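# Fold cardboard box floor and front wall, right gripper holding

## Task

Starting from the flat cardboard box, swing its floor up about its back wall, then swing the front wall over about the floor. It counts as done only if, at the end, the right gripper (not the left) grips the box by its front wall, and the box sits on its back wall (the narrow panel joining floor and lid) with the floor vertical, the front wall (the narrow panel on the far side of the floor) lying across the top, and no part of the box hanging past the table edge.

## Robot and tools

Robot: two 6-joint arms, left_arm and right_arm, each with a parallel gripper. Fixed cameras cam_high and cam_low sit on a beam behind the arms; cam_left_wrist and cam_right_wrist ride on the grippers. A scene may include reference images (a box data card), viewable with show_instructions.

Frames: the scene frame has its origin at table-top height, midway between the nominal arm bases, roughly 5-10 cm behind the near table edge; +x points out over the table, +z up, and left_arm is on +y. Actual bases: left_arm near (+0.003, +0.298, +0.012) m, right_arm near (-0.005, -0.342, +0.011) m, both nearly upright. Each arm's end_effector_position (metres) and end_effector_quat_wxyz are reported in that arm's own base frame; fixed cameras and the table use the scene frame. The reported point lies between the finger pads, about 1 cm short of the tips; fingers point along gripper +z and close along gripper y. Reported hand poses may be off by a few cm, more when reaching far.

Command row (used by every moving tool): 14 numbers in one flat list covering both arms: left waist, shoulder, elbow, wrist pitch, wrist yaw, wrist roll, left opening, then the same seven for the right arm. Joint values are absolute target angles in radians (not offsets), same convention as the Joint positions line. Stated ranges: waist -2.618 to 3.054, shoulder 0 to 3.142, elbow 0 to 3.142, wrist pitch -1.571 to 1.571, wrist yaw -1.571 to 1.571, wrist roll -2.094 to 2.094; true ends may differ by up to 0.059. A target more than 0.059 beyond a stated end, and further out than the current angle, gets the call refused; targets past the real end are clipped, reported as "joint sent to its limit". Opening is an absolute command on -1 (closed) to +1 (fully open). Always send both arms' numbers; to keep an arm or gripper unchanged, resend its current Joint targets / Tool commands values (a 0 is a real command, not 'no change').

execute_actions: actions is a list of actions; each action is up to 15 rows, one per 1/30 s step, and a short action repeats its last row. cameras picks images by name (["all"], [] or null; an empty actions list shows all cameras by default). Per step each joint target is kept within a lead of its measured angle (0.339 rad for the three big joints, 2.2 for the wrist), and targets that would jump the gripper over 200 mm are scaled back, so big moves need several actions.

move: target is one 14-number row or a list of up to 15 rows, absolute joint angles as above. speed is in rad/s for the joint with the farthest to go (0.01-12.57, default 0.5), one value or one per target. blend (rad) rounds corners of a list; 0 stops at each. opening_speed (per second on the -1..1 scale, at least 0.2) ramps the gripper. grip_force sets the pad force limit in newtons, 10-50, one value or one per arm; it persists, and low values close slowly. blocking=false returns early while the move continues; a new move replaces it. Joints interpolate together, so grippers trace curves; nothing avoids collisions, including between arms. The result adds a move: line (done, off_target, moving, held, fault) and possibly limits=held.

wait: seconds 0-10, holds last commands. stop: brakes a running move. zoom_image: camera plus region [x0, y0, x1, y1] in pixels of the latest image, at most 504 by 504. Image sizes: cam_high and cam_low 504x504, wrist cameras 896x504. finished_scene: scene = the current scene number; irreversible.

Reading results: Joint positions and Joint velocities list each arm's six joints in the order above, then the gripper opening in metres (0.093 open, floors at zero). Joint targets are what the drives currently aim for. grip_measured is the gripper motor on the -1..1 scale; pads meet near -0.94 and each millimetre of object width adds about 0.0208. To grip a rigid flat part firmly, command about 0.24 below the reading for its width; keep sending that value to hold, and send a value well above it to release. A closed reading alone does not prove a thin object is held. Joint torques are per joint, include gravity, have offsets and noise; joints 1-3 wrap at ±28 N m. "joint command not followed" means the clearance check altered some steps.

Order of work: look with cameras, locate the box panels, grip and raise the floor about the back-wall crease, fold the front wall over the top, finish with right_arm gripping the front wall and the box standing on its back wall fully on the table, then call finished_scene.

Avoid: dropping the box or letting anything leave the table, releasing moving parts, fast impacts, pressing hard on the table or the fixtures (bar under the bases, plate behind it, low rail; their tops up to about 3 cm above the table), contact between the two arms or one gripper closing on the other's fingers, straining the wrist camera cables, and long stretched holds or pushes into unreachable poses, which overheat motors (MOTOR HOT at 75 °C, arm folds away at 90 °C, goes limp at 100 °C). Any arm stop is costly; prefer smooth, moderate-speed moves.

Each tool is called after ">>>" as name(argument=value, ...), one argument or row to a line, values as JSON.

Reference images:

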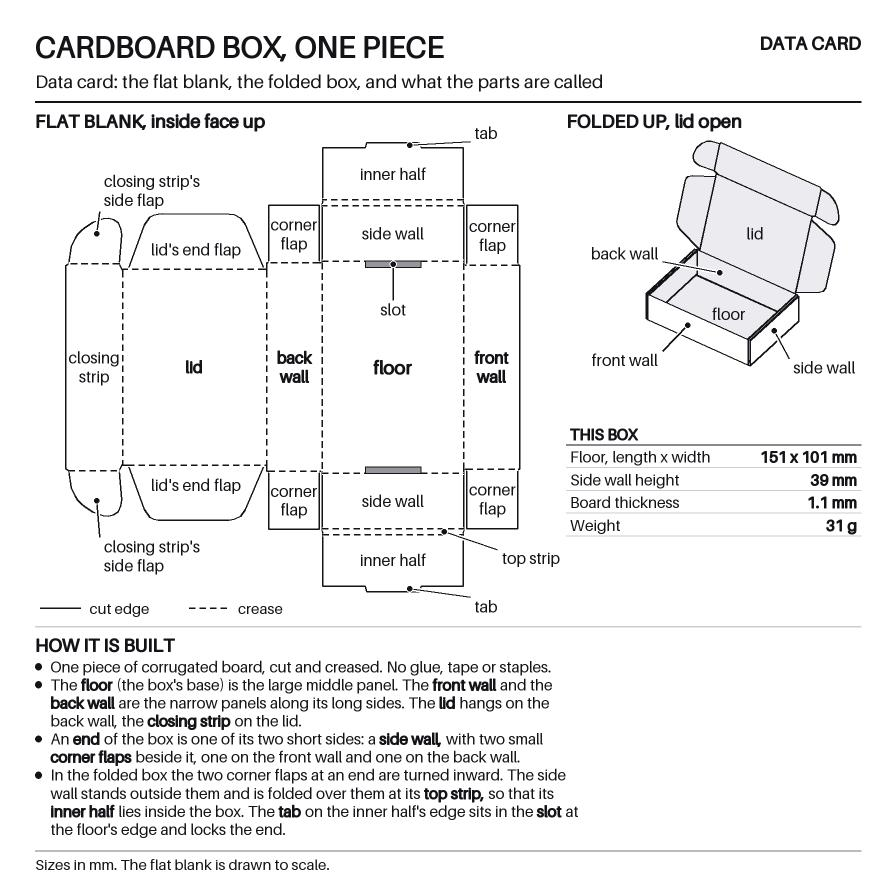

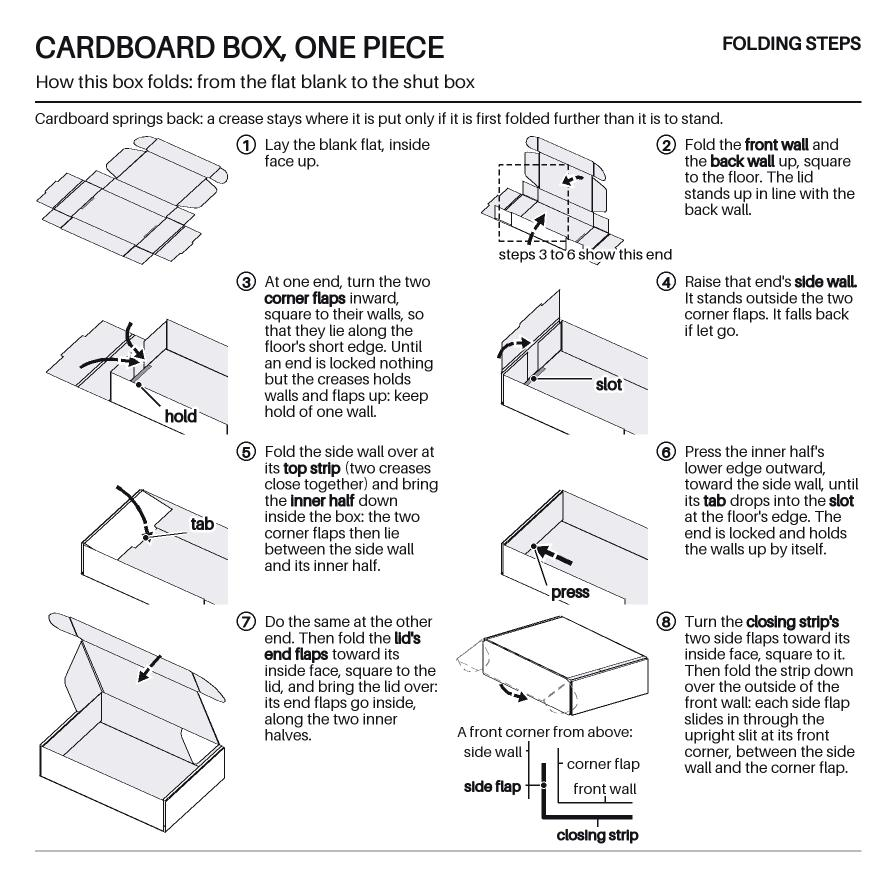

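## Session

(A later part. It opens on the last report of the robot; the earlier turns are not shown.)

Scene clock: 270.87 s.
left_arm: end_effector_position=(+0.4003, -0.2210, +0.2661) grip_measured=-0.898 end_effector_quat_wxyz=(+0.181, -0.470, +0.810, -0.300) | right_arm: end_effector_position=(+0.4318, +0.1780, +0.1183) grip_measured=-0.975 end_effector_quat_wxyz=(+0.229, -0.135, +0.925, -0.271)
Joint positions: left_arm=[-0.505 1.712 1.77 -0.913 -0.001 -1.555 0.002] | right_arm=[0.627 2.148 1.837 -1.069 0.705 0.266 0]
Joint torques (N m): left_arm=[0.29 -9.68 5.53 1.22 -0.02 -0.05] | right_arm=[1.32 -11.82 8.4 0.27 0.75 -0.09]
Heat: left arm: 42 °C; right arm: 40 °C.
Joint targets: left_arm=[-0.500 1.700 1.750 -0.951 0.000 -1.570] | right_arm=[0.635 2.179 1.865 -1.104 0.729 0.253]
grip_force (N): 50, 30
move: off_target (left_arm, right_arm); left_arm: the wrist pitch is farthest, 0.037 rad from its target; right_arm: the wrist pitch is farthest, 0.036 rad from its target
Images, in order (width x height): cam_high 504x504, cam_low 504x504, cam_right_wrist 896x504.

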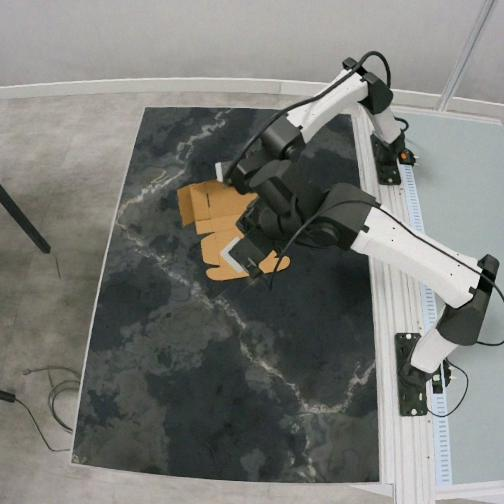

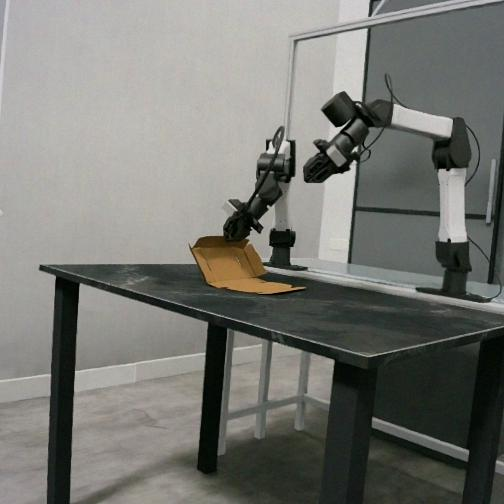

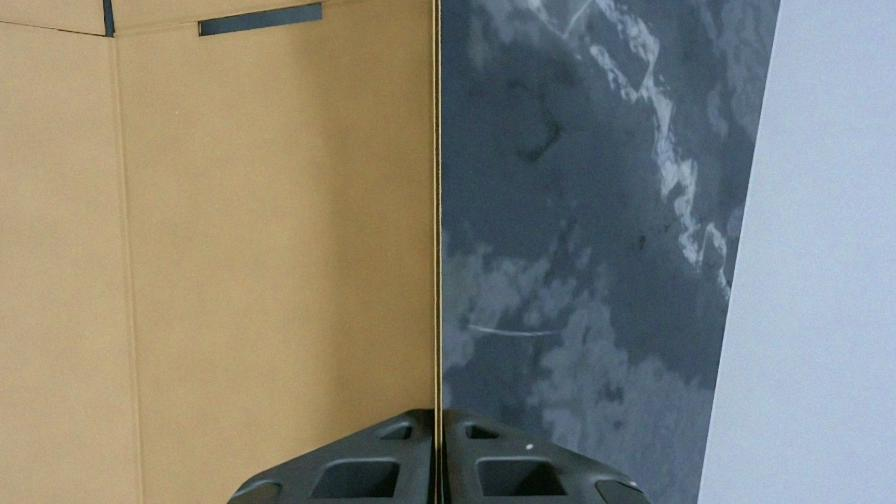

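>>> move(
  target=[
    [-0.5, 1.7, 1.75, -0.95, 0, -1.57, -0.9, 0.753, 2.04, 1.486, -0.694, 1.10, -0.097, -1.0],
    [-0.5, 1.7, 1.75, -0.95, 0, -1.57, -0.9, 0.796, 1.955, 1.09, 0.05, 1.268, -0.643, -1.0],
  ],
  speed=0.35,
  blend=[0.08, 0],
  cameras=["cam_low", "cam_high", "cam_right_wrist"],
)

>>> zoom_image(
  camera="cam_low",
  region=[165, 225, 315, 315],
)

Scene clock: 277.33 s.
left_arm: end_effector_position=(+0.4003, -0.2210, +0.2661) grip_measured=-0.898 end_effector_quat_wxyz=(+0.181, -0.470, +0.810, -0.300) | right_arm: end_effector_position=(+0.4053, +0.1790, +0.1051) grip_measured=-0.975 end_effector_quat_wxyz=(+0.330, -0.332, +0.713, -0.522)
Joint positions: left_arm=[-0.505 1.712 1.77 -0.913 -0.001 -1.555 0.002] | right_arm=[0.785 1.998 1.106 0.039 1.251 -0.616 0]
Joint torques (N m): left_arm=[0.31 -9.68 5.49 1.24 -0.02 -0.04] | right_arm=[1.58 -16.96 4.56 1.43 0.72 -0.12]
Heat: left arm: 42 °C; right arm: 42 °C.
Joint targets: left_arm=[-0.500 1.700 1.750 -0.950 0.000 -1.570] | right_arm=[0.796 1.956 1.091 0.049 1.269 -0.634]
grip_force (N): 50, 30
move: off_target (left_arm, right_arm); left_arm: the wrist pitch is farthest, 0.037 rad from its target; right_arm: the shoulder is farthest, 0.043 rad from its target
Images, in order (width x height): cam_high 504x504, cam_low 504x504, cam_right_wrist 896x504.

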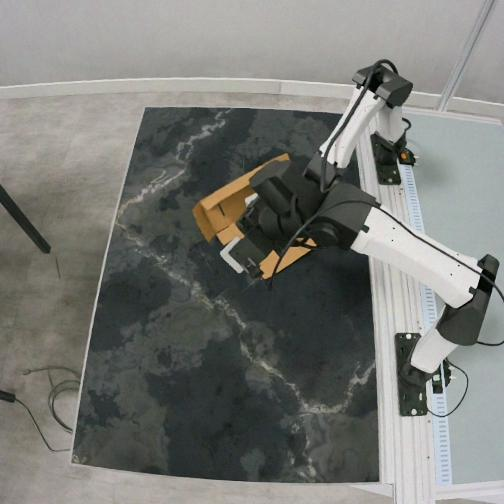

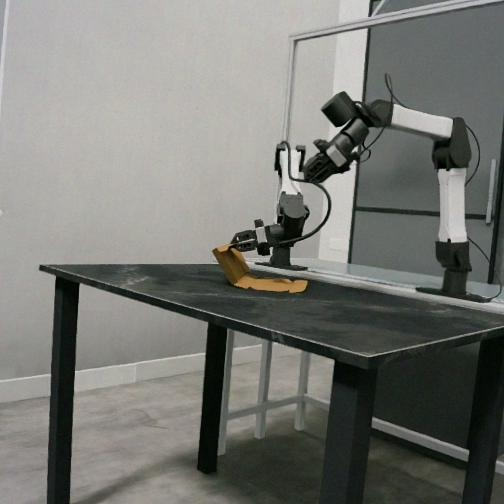

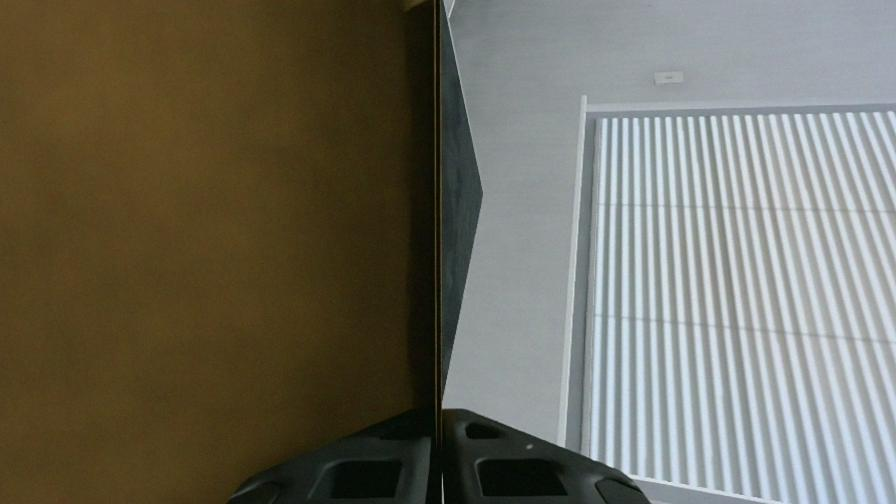

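Scaled by 3.360 from the camera's 504x504 image, which has a finer 720x720 frame.

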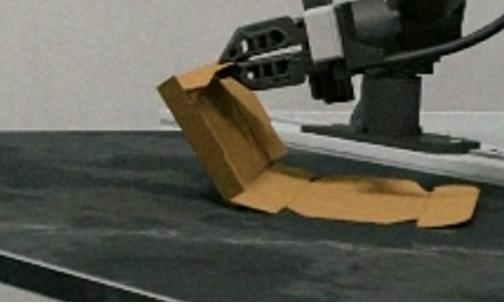

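>>> move(
  target=[
    [-0.5, 1.7, 1.75, -0.95, 0, -1.57, -0.9, 0.855, 2.065, 0.935, 0.625, 1.35, -1.05, -1.0],
    [-0.5, 1.7, 1.75, -0.95, 0, -1.57, -0.9, 0.90, 2.225, 0.84, 1.375, 1.335, -1.58, -1.0],
  ],
  speed=0.3,
  blend=[0.08, 0],
  cameras=["cam_low", "cam_high", "cam_right_wrist"],
)

>>> zoom_image(
  camera="cam_low",
  region=[185, 225, 335, 315],
)

Scene clock: 288.53 s.
left_arm: end_effector_position=(+0.4003, -0.2210, +0.2661) grip_measured=-0.898 end_effector_quat_wxyz=(+0.181, -0.470, +0.810, -0.300) | right_arm: end_effector_position=(+0.3801, +0.2072, +0.1039) grip_measured=-0.975 end_effector_quat_wxyz=(+0.380, -0.368, +0.604, -0.596)
Joint positions: left_arm=[-0.505 1.712 1.77 -0.913 -0.001 -1.555 0.002] | right_arm=[0.888 2.191 0.856 1.335 1.345 -1.55 0]
Joint torques (N m): left_arm=[0.24 -9.68 5.49 1.25 -0.04 -0.02] | right_arm=[1.68 -9.14 2.84 2.03 -0.03 -0.24]
Heat: left arm: 41 °C; right arm: 44 °C.
Joint targets: left_arm=[-0.500 1.700 1.750 -0.950 0.000 -1.570] | right_arm=[0.900 2.225 0.840 1.375 1.335 -1.581]
grip_force (N): 50, 30
move: off_target (left_arm, right_arm); left_arm: the wrist pitch is farthest, 0.037 rad from its target; right_arm: the wrist pitch is farthest, 0.040 rad from its target
Images, in order (width x height): cam_high 504x504, cam_low 504x504, cam_right_wrist 896x504.

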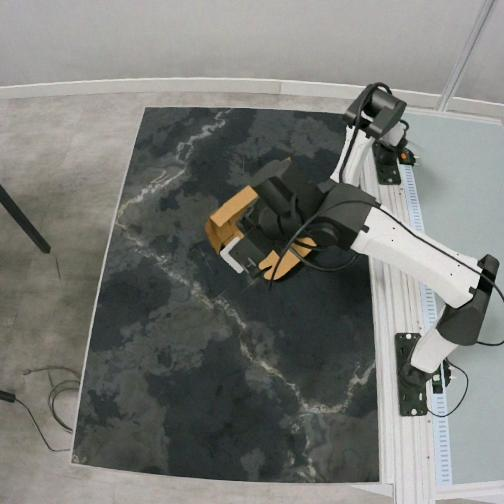

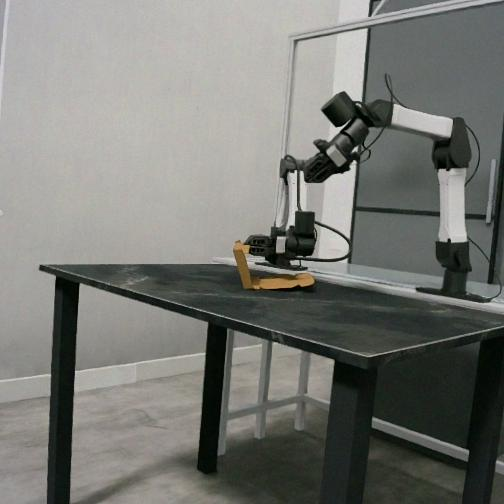

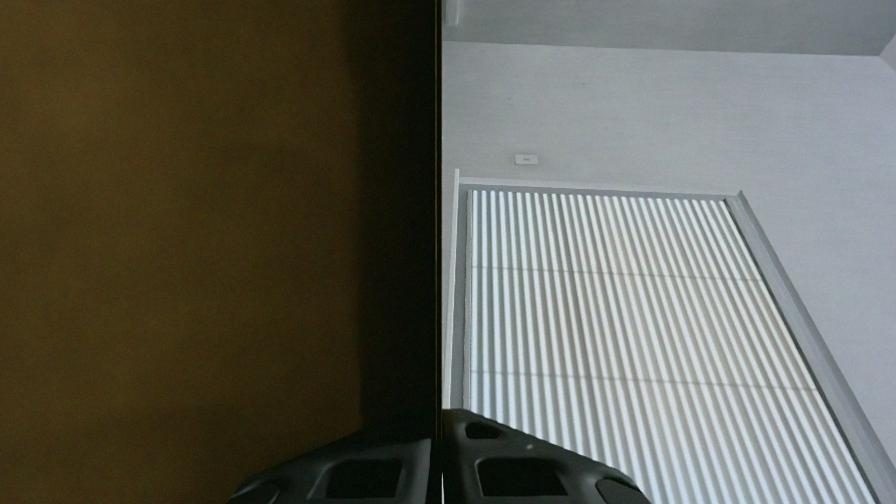

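Scaled by 3.360 from the camera's 504x504 image, which has a finer 720x720 frame.

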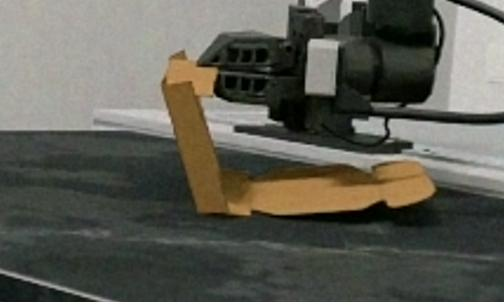

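>>> move(
  target=[
    [-0.5, 1.7, 1.75, -0.95, 0, -1.57, -0.9, 0.90, 2.255, 0.842, 1.40, 1.335, -1.58, -1.0],
    [-0.5, 1.7, 1.75, -0.95, 0, -1.57, -0.9, 0.985, 2.265, 0.915, 1.32, 1.44, -1.58, -1.0],
  ],
  speed=0.15,
  cameras=["cam_low", "cam_right_wrist"],
)

>>> zoom_image(
  camera="cam_low",
  region=[205, 225, 325, 305],
)

Scene clock: 301.43 s.
left_arm: end_effector_position=(+0.4003, -0.2210, +0.2661) grip_measured=-0.898 end_effector_quat_wxyz=(+0.181, -0.470, +0.810, -0.300) | right_arm: end_effector_position=(+0.3606, +0.2338, +0.0998) grip_measured=-0.975 end_effector_quat_wxyz=(+0.385, -0.363, +0.606, -0.594)
Joint positions: left_arm=[-0.505 1.712 1.77 -0.913 -0.001 -1.555 0.002] | right_arm=[0.974 2.233 0.9 1.353 1.429 -1.556 0]
Joint torques (N m): left_arm=[0.31 -9.66 5.39 1.25 -0.05 -0.05] | right_arm=[1.55 -9.54 5.22 1.16 0.21 -0.17]
Heat: left arm: 41 °C; right arm: 44 °C.
Joint targets: left_arm=[-0.500 1.700 1.750 -0.950 0.000 -1.570] | right_arm=[0.984 2.265 0.916 1.321 1.445 -1.579]
grip_force (N): 50, 30
move: off_target (left_arm); left_arm: the wrist pitch is farthest, 0.037 rad from its target
Images, in order (width x height): cam_low 504x504, cam_right_wrist 896x504.

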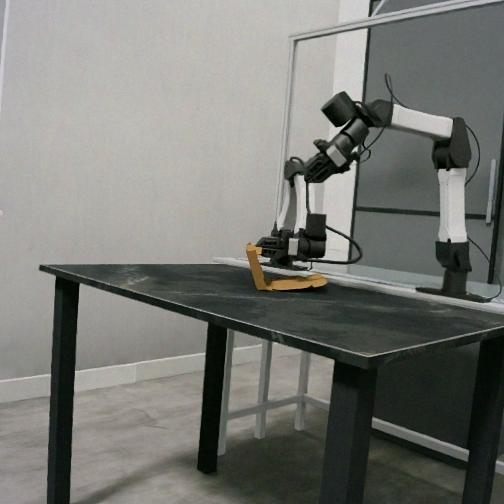

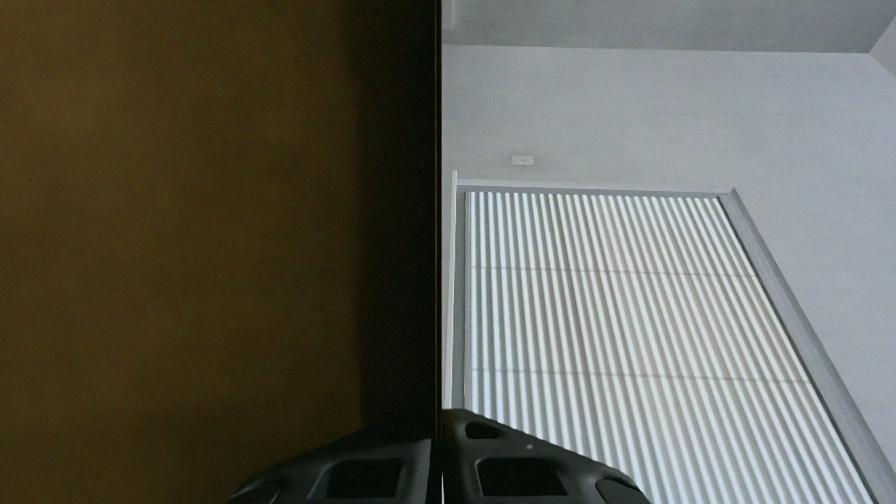

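Scaled by 4.200 from the camera's 504x504 image, which has a finer 720x720 frame.

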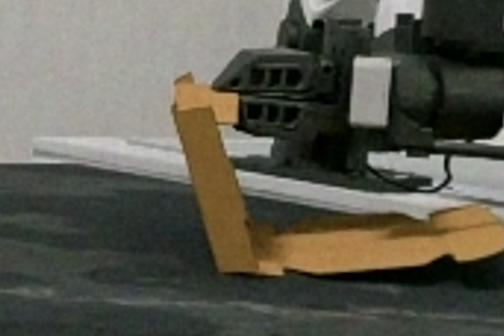

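>>> move(
  target=[
    [-0.66, 1.75, 1.35, -0.50, 0, -1.57, -0.9, 0.90, 2.225, 0.84, 1.375, 1.335, -1.58, -1.0],
    [-0.69, 1.90, 1.21, -0.36, 0, -1.57, -0.9, 0.90, 2.225, 0.84, 1.375, 1.335, -1.58, -1.0],
    [-0.69, 2.055, 1.075, -0.09, 0, -1.57, -0.9, 0.90, 2.225, 0.84, 1.375, 1.335, -1.58, -1.0],
  ],
  speed=[0.4, 0.4, 0.12],
  blend=[0.05, 0.0, 0],
  cameras=["all"],
)

>>> zoom_image(
  camera="cam_low",
  region=[205, 225, 355, 315],
)

Scene clock: 316.63 s.
left_arm: end_effector_position=(+0.3542, -0.2887, -0.0072) grip_measured=-0.898 end_effector_quat_wxyz=(+0.119, -0.406, +0.872, -0.245) | right_arm: end_effector_position=(+0.3778, +0.2048, +0.0896) grip_measured=-0.975 end_effector_quat_wxyz=(+0.365, -0.378, +0.600, -0.603)
Joint positions: left_arm=[-0.684 2.002 1.104 -0.122 -0.001 -1.555 0.002] | right_arm=[0.889 2.233 0.849 1.359 1.354 -1.565 0]
Joint torques (N m): left_arm=[-0.7 -5.34 3.78 1.65 -0.03 -0.03] | right_arm=[1.51 -13.35 3.12 1.76 -0.08 -0.1]
Heat: left arm: 40 °C; right arm: 44 °C.
Joint targets: left_arm=[-0.691 2.054 1.076 -0.089 0.000 -1.570] | right_arm=[0.900 2.225 0.840 1.374 1.339 -1.580]
grip_force (N): 50, 30
move: off_target (left_arm); left_arm: the shoulder is farthest, 0.053 rad from its target

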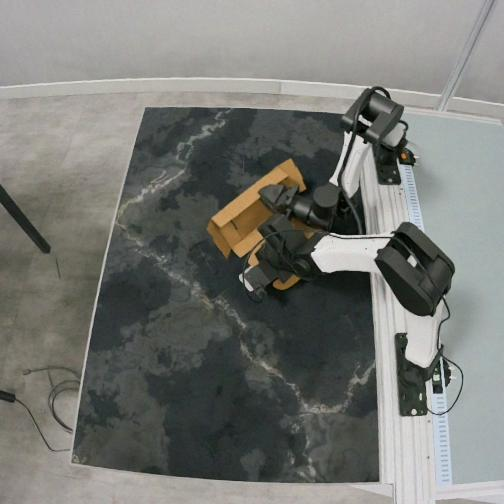

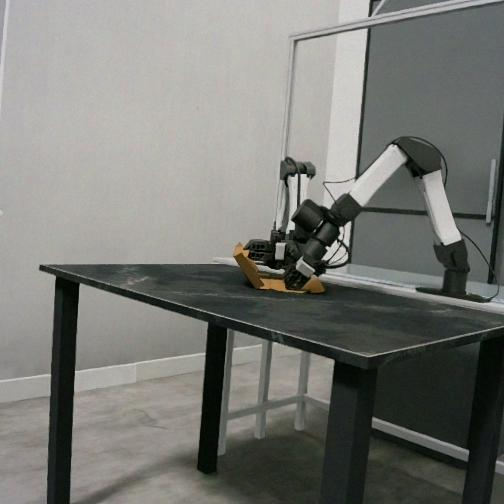

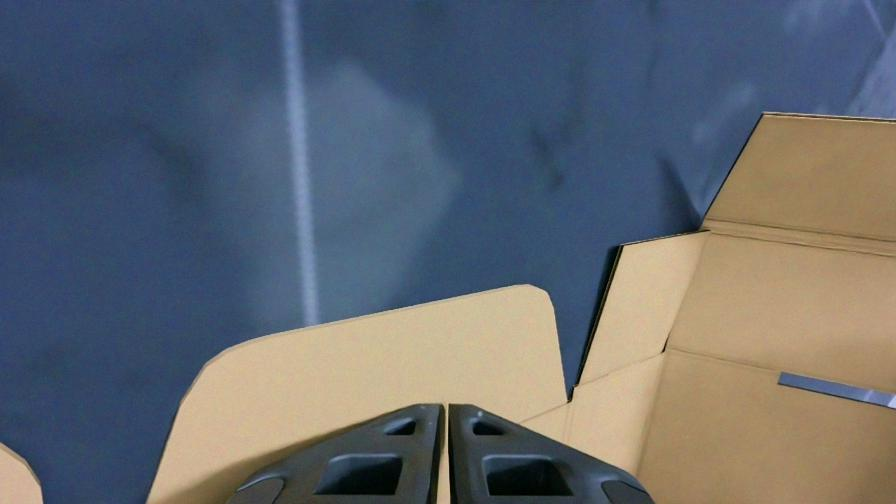

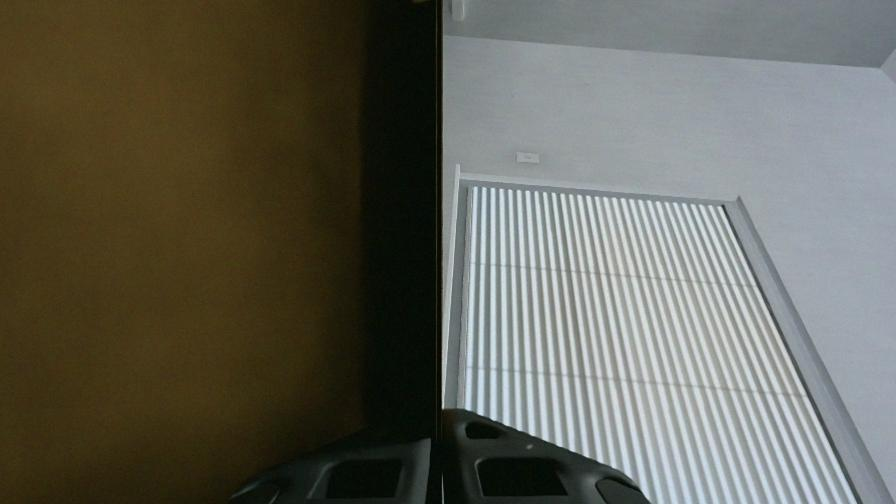

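Scaled by 3.360 from the camera's 504x504 image, which has a finer 720x720 frame.

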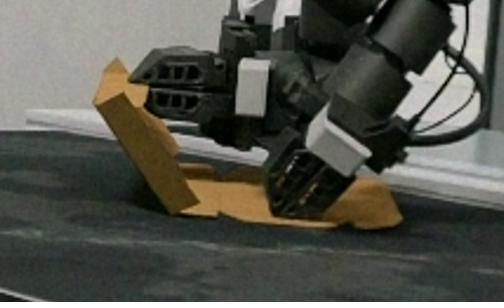

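>>> move(
  target=[
    [-0.69, 2.075, 1.06, -0.06, 0, -1.57, -0.9, 1.04, 2.205, 0.938, 1.29, 1.505, -1.58, -1.0],
  ],
  speed=0.12,
  cameras=["all"],
)

>>> zoom_image(
  camera="cam_low",
  region=[205, 225, 355, 315],
)

Scene clock: 321.10 s.
left_arm: end_effector_position=(+0.3580, -0.2918, -0.0074) grip_measured=-0.898 end_effector_quat_wxyz=(+0.123, -0.405, +0.870, -0.254) | right_arm: end_effector_position=(+0.3749, +0.2031, +0.0910) grip_measured=-0.975 end_effector_quat_wxyz=(+0.361, -0.365, +0.607, -0.607)
Joint positions: left_arm=[-0.684 2.011 1.104 -0.093 -0.001 -1.555 0.002] | right_arm=[0.896 2.233 0.856 1.359 1.388 -1.557 0]
Joint torques (N m): left_arm=[-0.64 -5.68 3.43 1.47 -0.03 -0.04] | right_arm=[1.2 -12.57 3.81 1.57 0.05 -0.01]
Heat: left arm: 40 °C; right arm: 45 °C.
Joint targets: left_arm=[-0.691 2.061 1.071 -0.081 0.000 -1.570] | right_arm=[0.902 2.233 0.855 1.359 1.384 -1.564]
grip_force (N): 50, 30
move: held (right_arm; a check stopped the path), off_target (left_arm; braked when a check withheld steps of right_arm); limits=held; left_arm: the shoulder is farthest, 0.064 rad from its target; right_arm: the waist is farthest, 0.144 rad from its target
joint command not followed: on one or more control steps a check withheld the commanded joint targets of the right arm, and it was not sent them on those steps.
cause: the commanded joint targets, or the way to them, would bring a part of the robot too close to another arm (this arm's wrist camera and the left arm's wrist (the part past the wrist pitch), along the way the arms are being sent, or toward where that arm still pushes).

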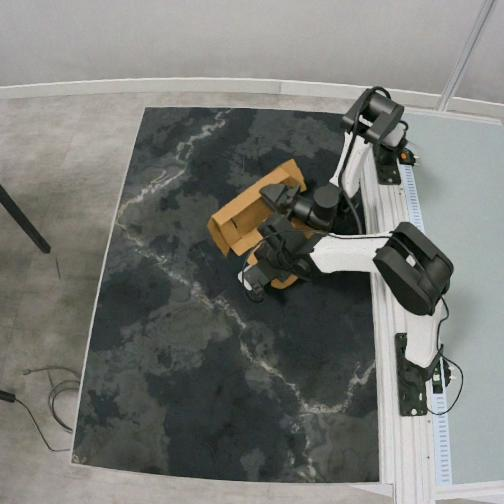

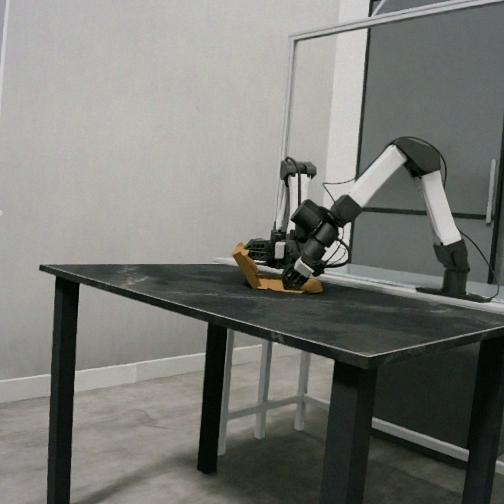

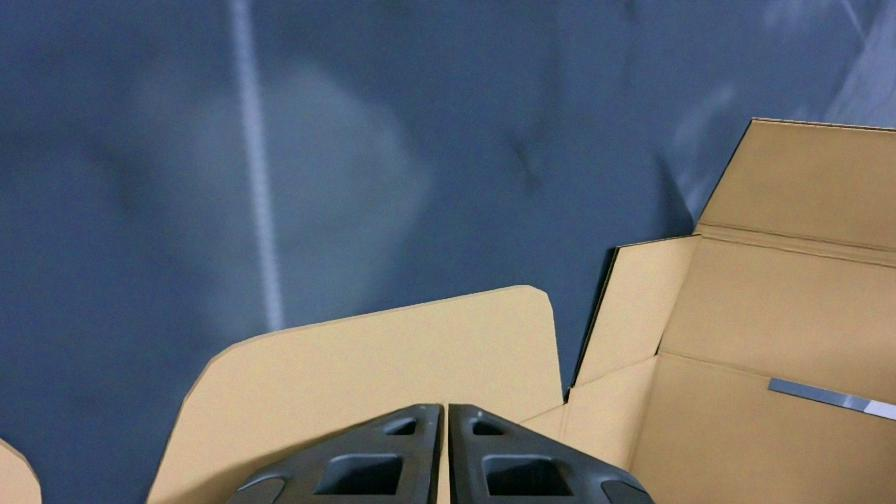

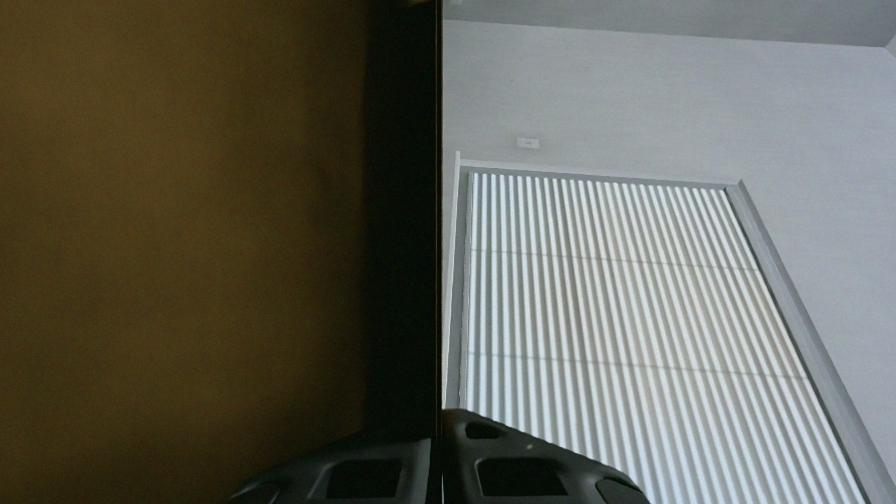

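Scaled by 3.360 from the camera's 504x504 image, which has a finer 720x720 frame.

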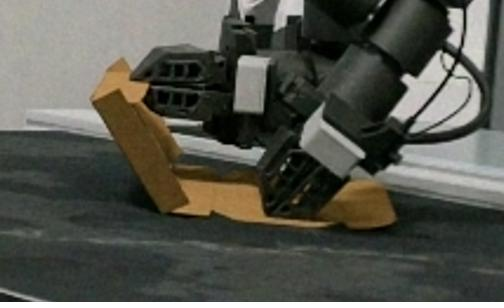

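>>> move(
  target=[
    [-0.60, 1.72, 1.40, -0.60, 0, -1.57, -0.9, 0.895, 2.20, 0.855, 1.345, 1.36, -1.57, -1.0],
    [-0.65, 2.20, 1.95, -0.95, 0, -1.57, -0.9, 0.895, 2.15, 0.855, 1.315, 1.36, -1.58, -1.0],
    [-0.677, 2.46, 2.20, -1.05, 0, -1.57, -0.9, 0.895, 2.15, 0.855, 1.315, 1.36, -1.58, -1.0],
  ],
  speed=[0.3, 0.5, 0.4],
  blend=[0.03, 0.1, 0],
  cameras=["all"],
)

>>> zoom_image(
  camera="cam_low",
  region=[205, 225, 355, 315],
)

Scene clock: 351.57 s.
left_arm: end_effector_position=(+0.4204, -0.3363, +0.0373) grip_measured=-0.898 end_effector_quat_wxyz=(+0.058, -0.422, +0.897, -0.118) | right_arm: end_effector_position=(+0.3772, +0.2075, +0.1005) grip_measured=-0.975 end_effector_quat_wxyz=(+0.364, -0.378, +0.599, -0.605)
Joint positions: left_arm=[-0.675 2.45 2.167 -1.025 -0.001 -1.555 0.002] | right_arm=[0.896 2.199 0.856 1.33 1.362 -1.579 0]
Joint torques (N m): left_arm=[-0.83 -13.05 9.2 0.55 -0.03 -0.06] | right_arm=[0.5 -17.47 3.97 1.41 -0.04 -0.05]
Motor temperatures (°C): left_arm=[21 37 29 28 23 22 20] | right_arm=[22 48 34 34 22 22 22]
Heat: left arm: 37 °C; right arm: 48 °C.
Joint targets: left_arm=[-0.683 2.461 2.199 -1.050 0.000 -1.570] | right_arm=[0.895 2.150 0.855 1.315 1.351 -1.591]
grip_force (N): 50, 30
move: off_target (right_arm); right_arm: the shoulder is farthest, 0.049 rad from its target

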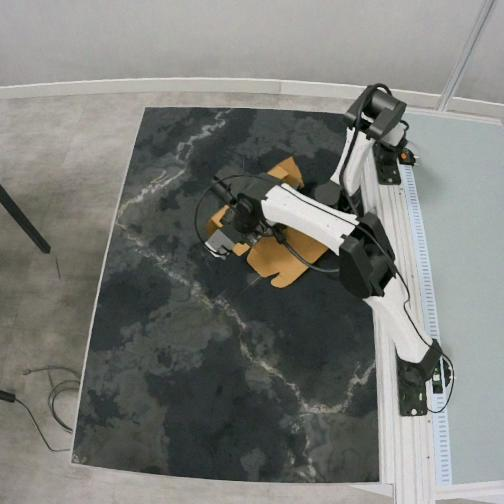

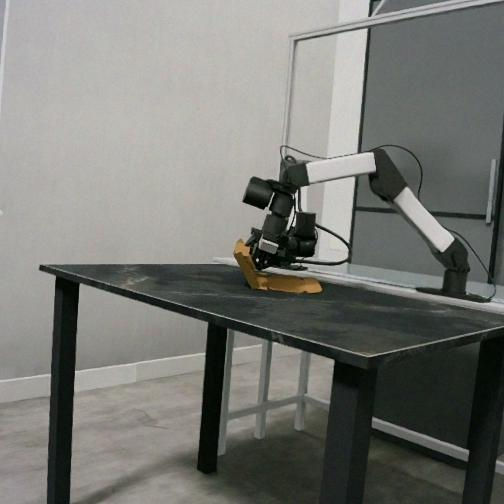

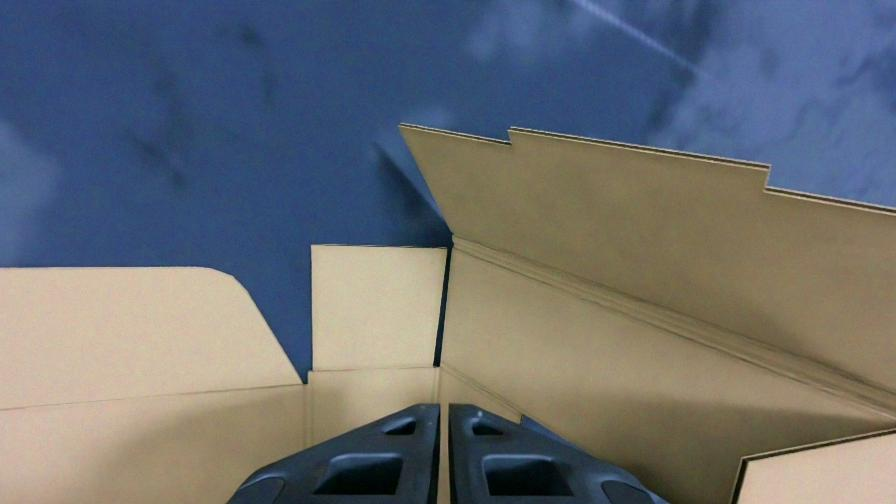

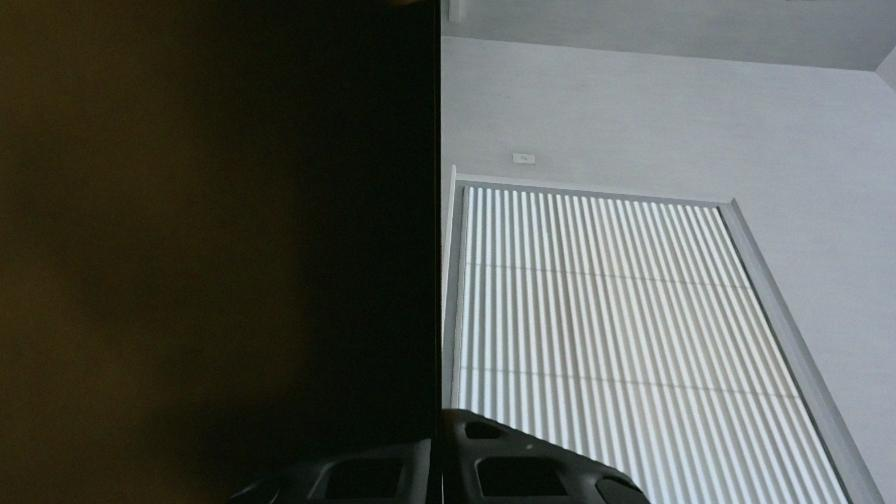

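Scaled by 3.360 from the camera's 504x504 image, which has a finer 720x720 frame.

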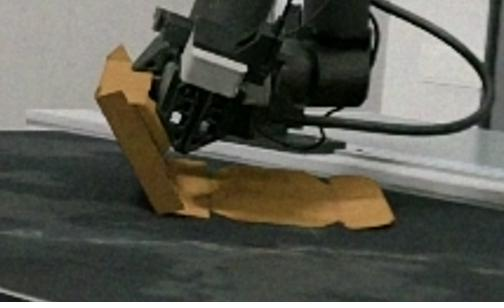

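>>> move(
  target=[
    [-0.63, 2.15, 1.68, -0.83, 0, -1.85, -0.9, 0.895, 2.15, 0.855, 1.315, 1.36, -1.58, -1.0],
    [-0.63, 2.26, 1.53, -0.59, 0, -1.85, -0.9, 0.895, 2.15, 0.855, 1.315, 1.36, -1.58, -1.0],
  ],
  speed=[0.3, 0.12],
  cameras=["all"],
)

>>> zoom_image(
  camera="cam_low",
  region=[205, 225, 355, 315],
)

Scene clock: 364.23 s.
left_arm: end_effector_position=(+0.3839, -0.2873, -0.0082) grip_measured=-0.898 end_effector_quat_wxyz=(+0.048, -0.555, +0.820, -0.136) | right_arm: end_effector_position=(+0.3769, +0.2056, +0.1023) grip_measured=-0.975 end_effector_quat_wxyz=(+0.364, -0.371, +0.603, -0.605)
Joint positions: left_arm=[-0.643 2.216 1.568 -0.633 -0.001 -1.833 0.002] | right_arm=[0.894 2.194 0.856 1.33 1.371 -1.573 0]
Joint torques (N m): left_arm=[0.53 -8.17 3.26 1.25 -0.02 -0.08] | right_arm=[0.64 -16.91 3.99 1.41 0.06 0.05]
Heat: left arm: 40 °C; right arm: 51 °C.
Joint targets: left_arm=[-0.636 2.259 1.530 -0.589 0.000 -1.850] | right_arm=[0.895 2.151 0.855 1.315 1.369 -1.574]
grip_force (N): 50, 30
move: off_target (left_arm, right_arm); left_arm: the shoulder is farthest, 0.044 rad from its target; right_arm: the shoulder is farthest, 0.044 rad from its target

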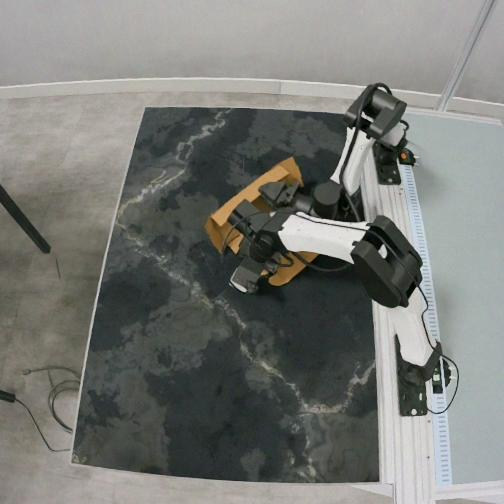

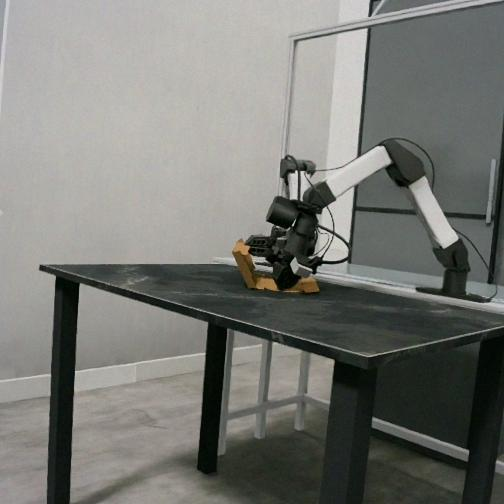

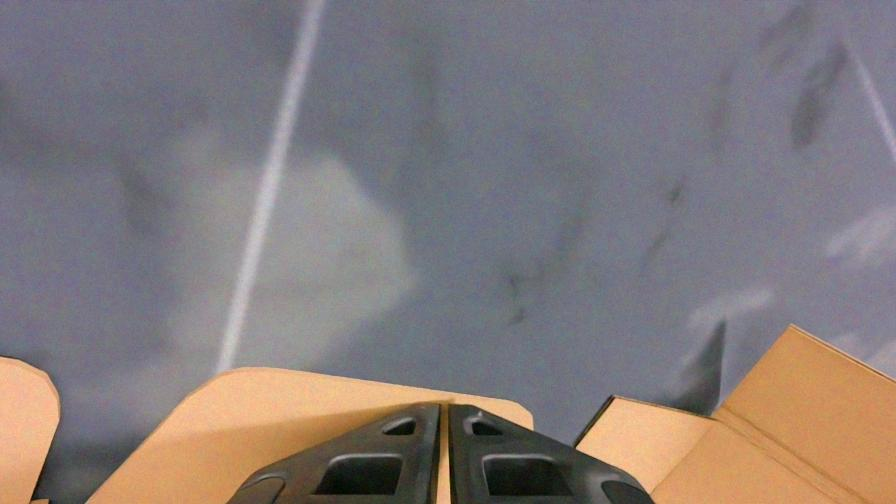

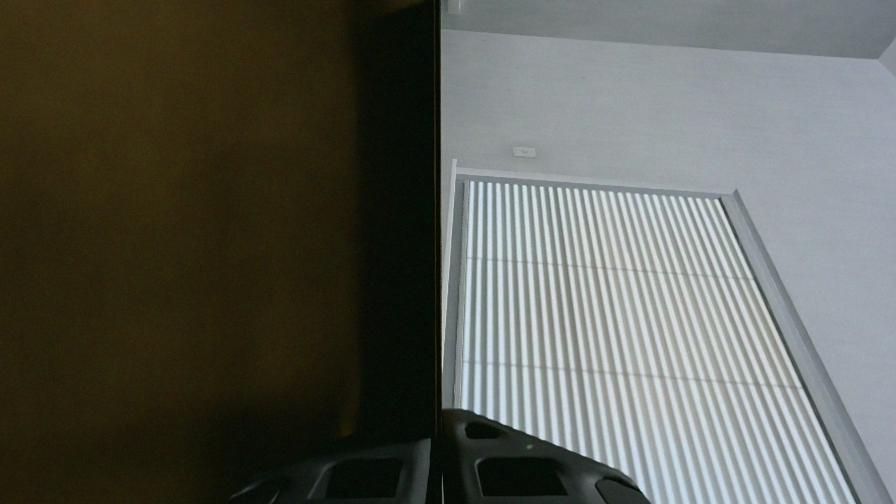

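Scaled by 3.360 from the camera's 504x504 image, which has a finer 720x720 frame.

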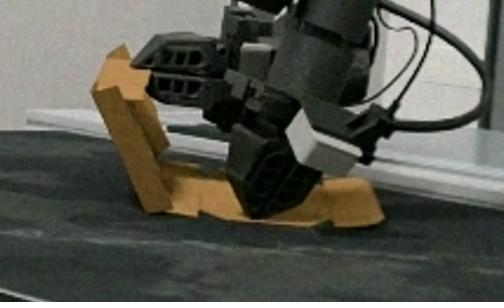

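>>> move(
  target=[
    [-0.63, 2.26, 1.53, -0.59, 0, -1.85, -0.9, 0.996, 2.225, 0.92, 1.30, 1.465, -1.575, -1.0],
  ],
  speed=0.1,
  cameras=["cam_low", "cam_left_wrist", "cam_high"],
)

>>> zoom_image(
  camera="cam_low",
  region=[205, 225, 355, 315],
)

Scene clock: 367.13 s.
left_arm: end_effector_position=(+0.3872, -0.2870, -0.0080) grip_measured=-0.898 end_effector_quat_wxyz=(+0.050, -0.556, +0.817, -0.142) | right_arm: end_effector_position=(+0.3552, +0.2310, +0.1095) grip_measured=-0.975 end_effector_quat_wxyz=(+0.370, -0.363, +0.606, -0.603)
Joint positions: left_arm=[-0.638 2.216 1.565 -0.617 -0.001 -1.833 0.002] | right_arm=[0.983 2.194 0.894 1.319 1.465 -1.579 0]
Joint torques (N m): left_arm=[0.57 -8.12 3.52 1.1 -0.04 -0.08] | right_arm=[1.78 -9.55 6.16 1.29 0.05 0.02]
Heat: left arm: 40 °C; right arm: 51 °C.
Joint targets: left_arm=[-0.630 2.260 1.530 -0.591 0.000 -1.850] | right_arm=[0.996 2.225 0.920 1.301 1.464 -1.581]
grip_force (N): 50, 30
move: off_target (left_arm); left_arm: the shoulder is farthest, 0.044 rad from its target
Images, in order (width x height): cam_high 504x504, cam_low 504x504, cam_left_wrist 896x504.

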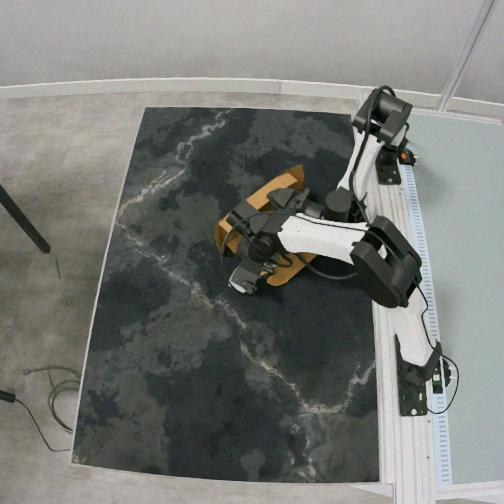

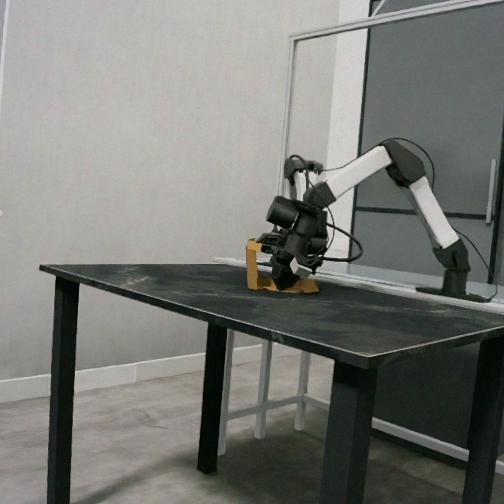

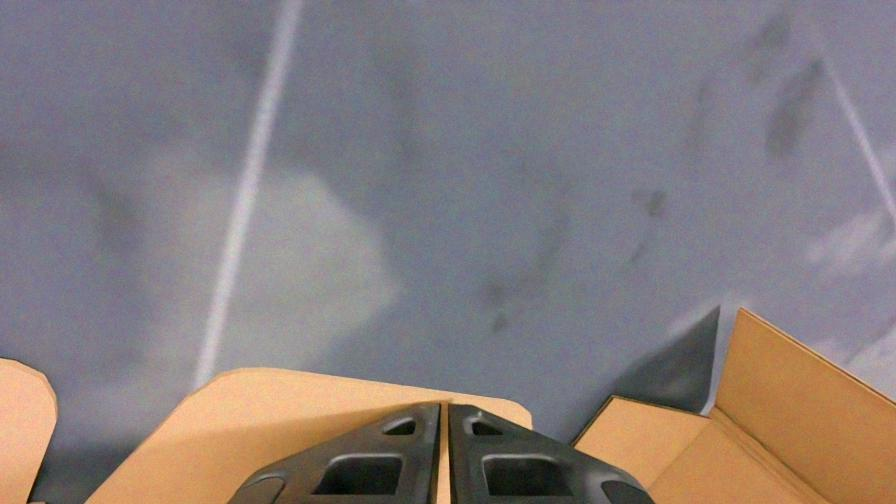

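Scaled by 3.360 from the camera's 504x504 image, which has a finer 720x720 frame.

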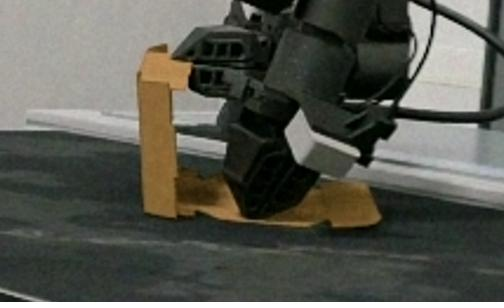

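>>> move(
  target=[
    [-0.63, 2.26, 1.53, -0.59, 0, -1.85, -0.9, 1.028, 2.255, 0.94, 1.32, 1.497, -1.58, -1.0],
    [-0.63, 2.26, 1.53, -0.59, 0, -1.85, -0.9, 1.00, 2.255, 0.922, 1.33, 1.470, -1.58, -1.0],
  ],
  speed=0.1,
  cameras=["cam_low", "cam_right_wrist"],
)

>>> zoom_image(
  camera="cam_low",
  region=[225, 225, 325, 305],
)

Scene clock: 370.23 s.
left_arm: end_effector_position=(+0.3916, -0.2856, -0.0079) grip_measured=-0.898 end_effector_quat_wxyz=(+0.052, -0.559, +0.815, -0.147) | right_arm: end_effector_position=(+0.3511, +0.2369, +0.1064) grip_measured=-0.975 end_effector_quat_wxyz=(+0.368, -0.354, +0.612, -0.604)
Joint positions: left_arm=[-0.631 2.218 1.565 -0.605 -0.001 -1.833 0.002] | right_arm=[1.001 2.217 0.92 1.319 1.5 -1.57 0]
Joint torques (N m): left_arm=[0.53 -8.23 3.56 1.01 -0.03 -0.09] | right_arm=[0.38 -9.14 4.27 1.58 -0.25 0.03]
Heat: left arm: 40 °C; right arm: 51 °C.
Joint targets: left_arm=[-0.622 2.261 1.530 -0.589 0.000 -1.850] | right_arm=[0.999 2.254 0.922 1.330 1.470 -1.571]
grip_force (N): 50, 30
move: off_target (left_arm, right_arm); left_arm: the shoulder is farthest, 0.042 rad from its target; right_arm: the shoulder is farthest, 0.038 rad from its target
Images, in order (width x height): cam_low 504x504, cam_right_wrist 896x504.

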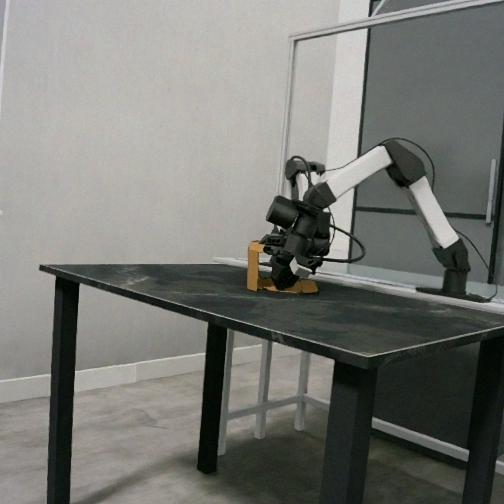

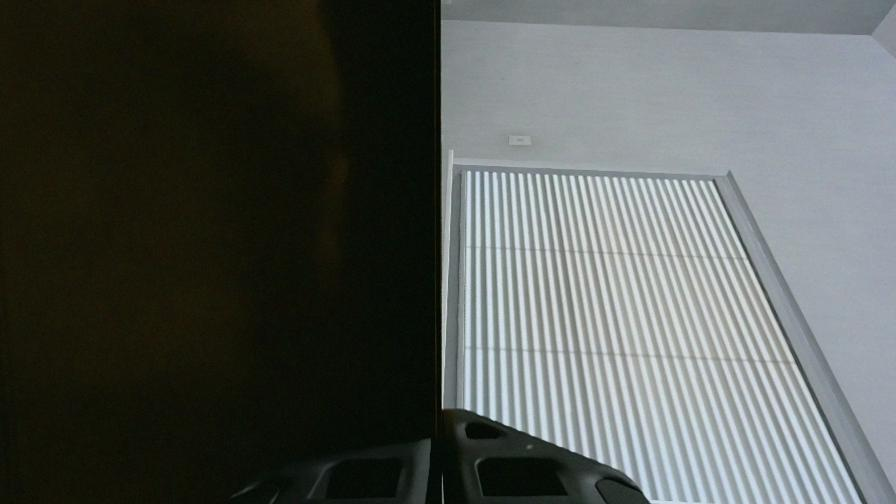

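Scaled by 5.040 from the camera's 504x504 image, which has a finer 720x720 frame.

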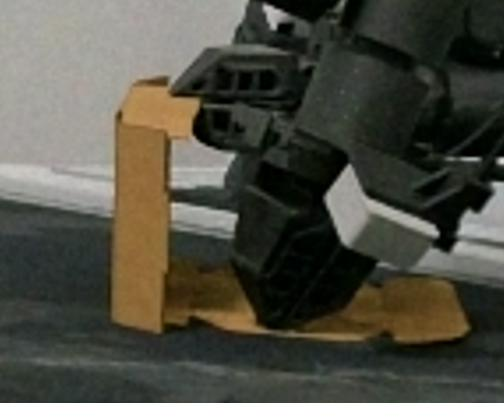

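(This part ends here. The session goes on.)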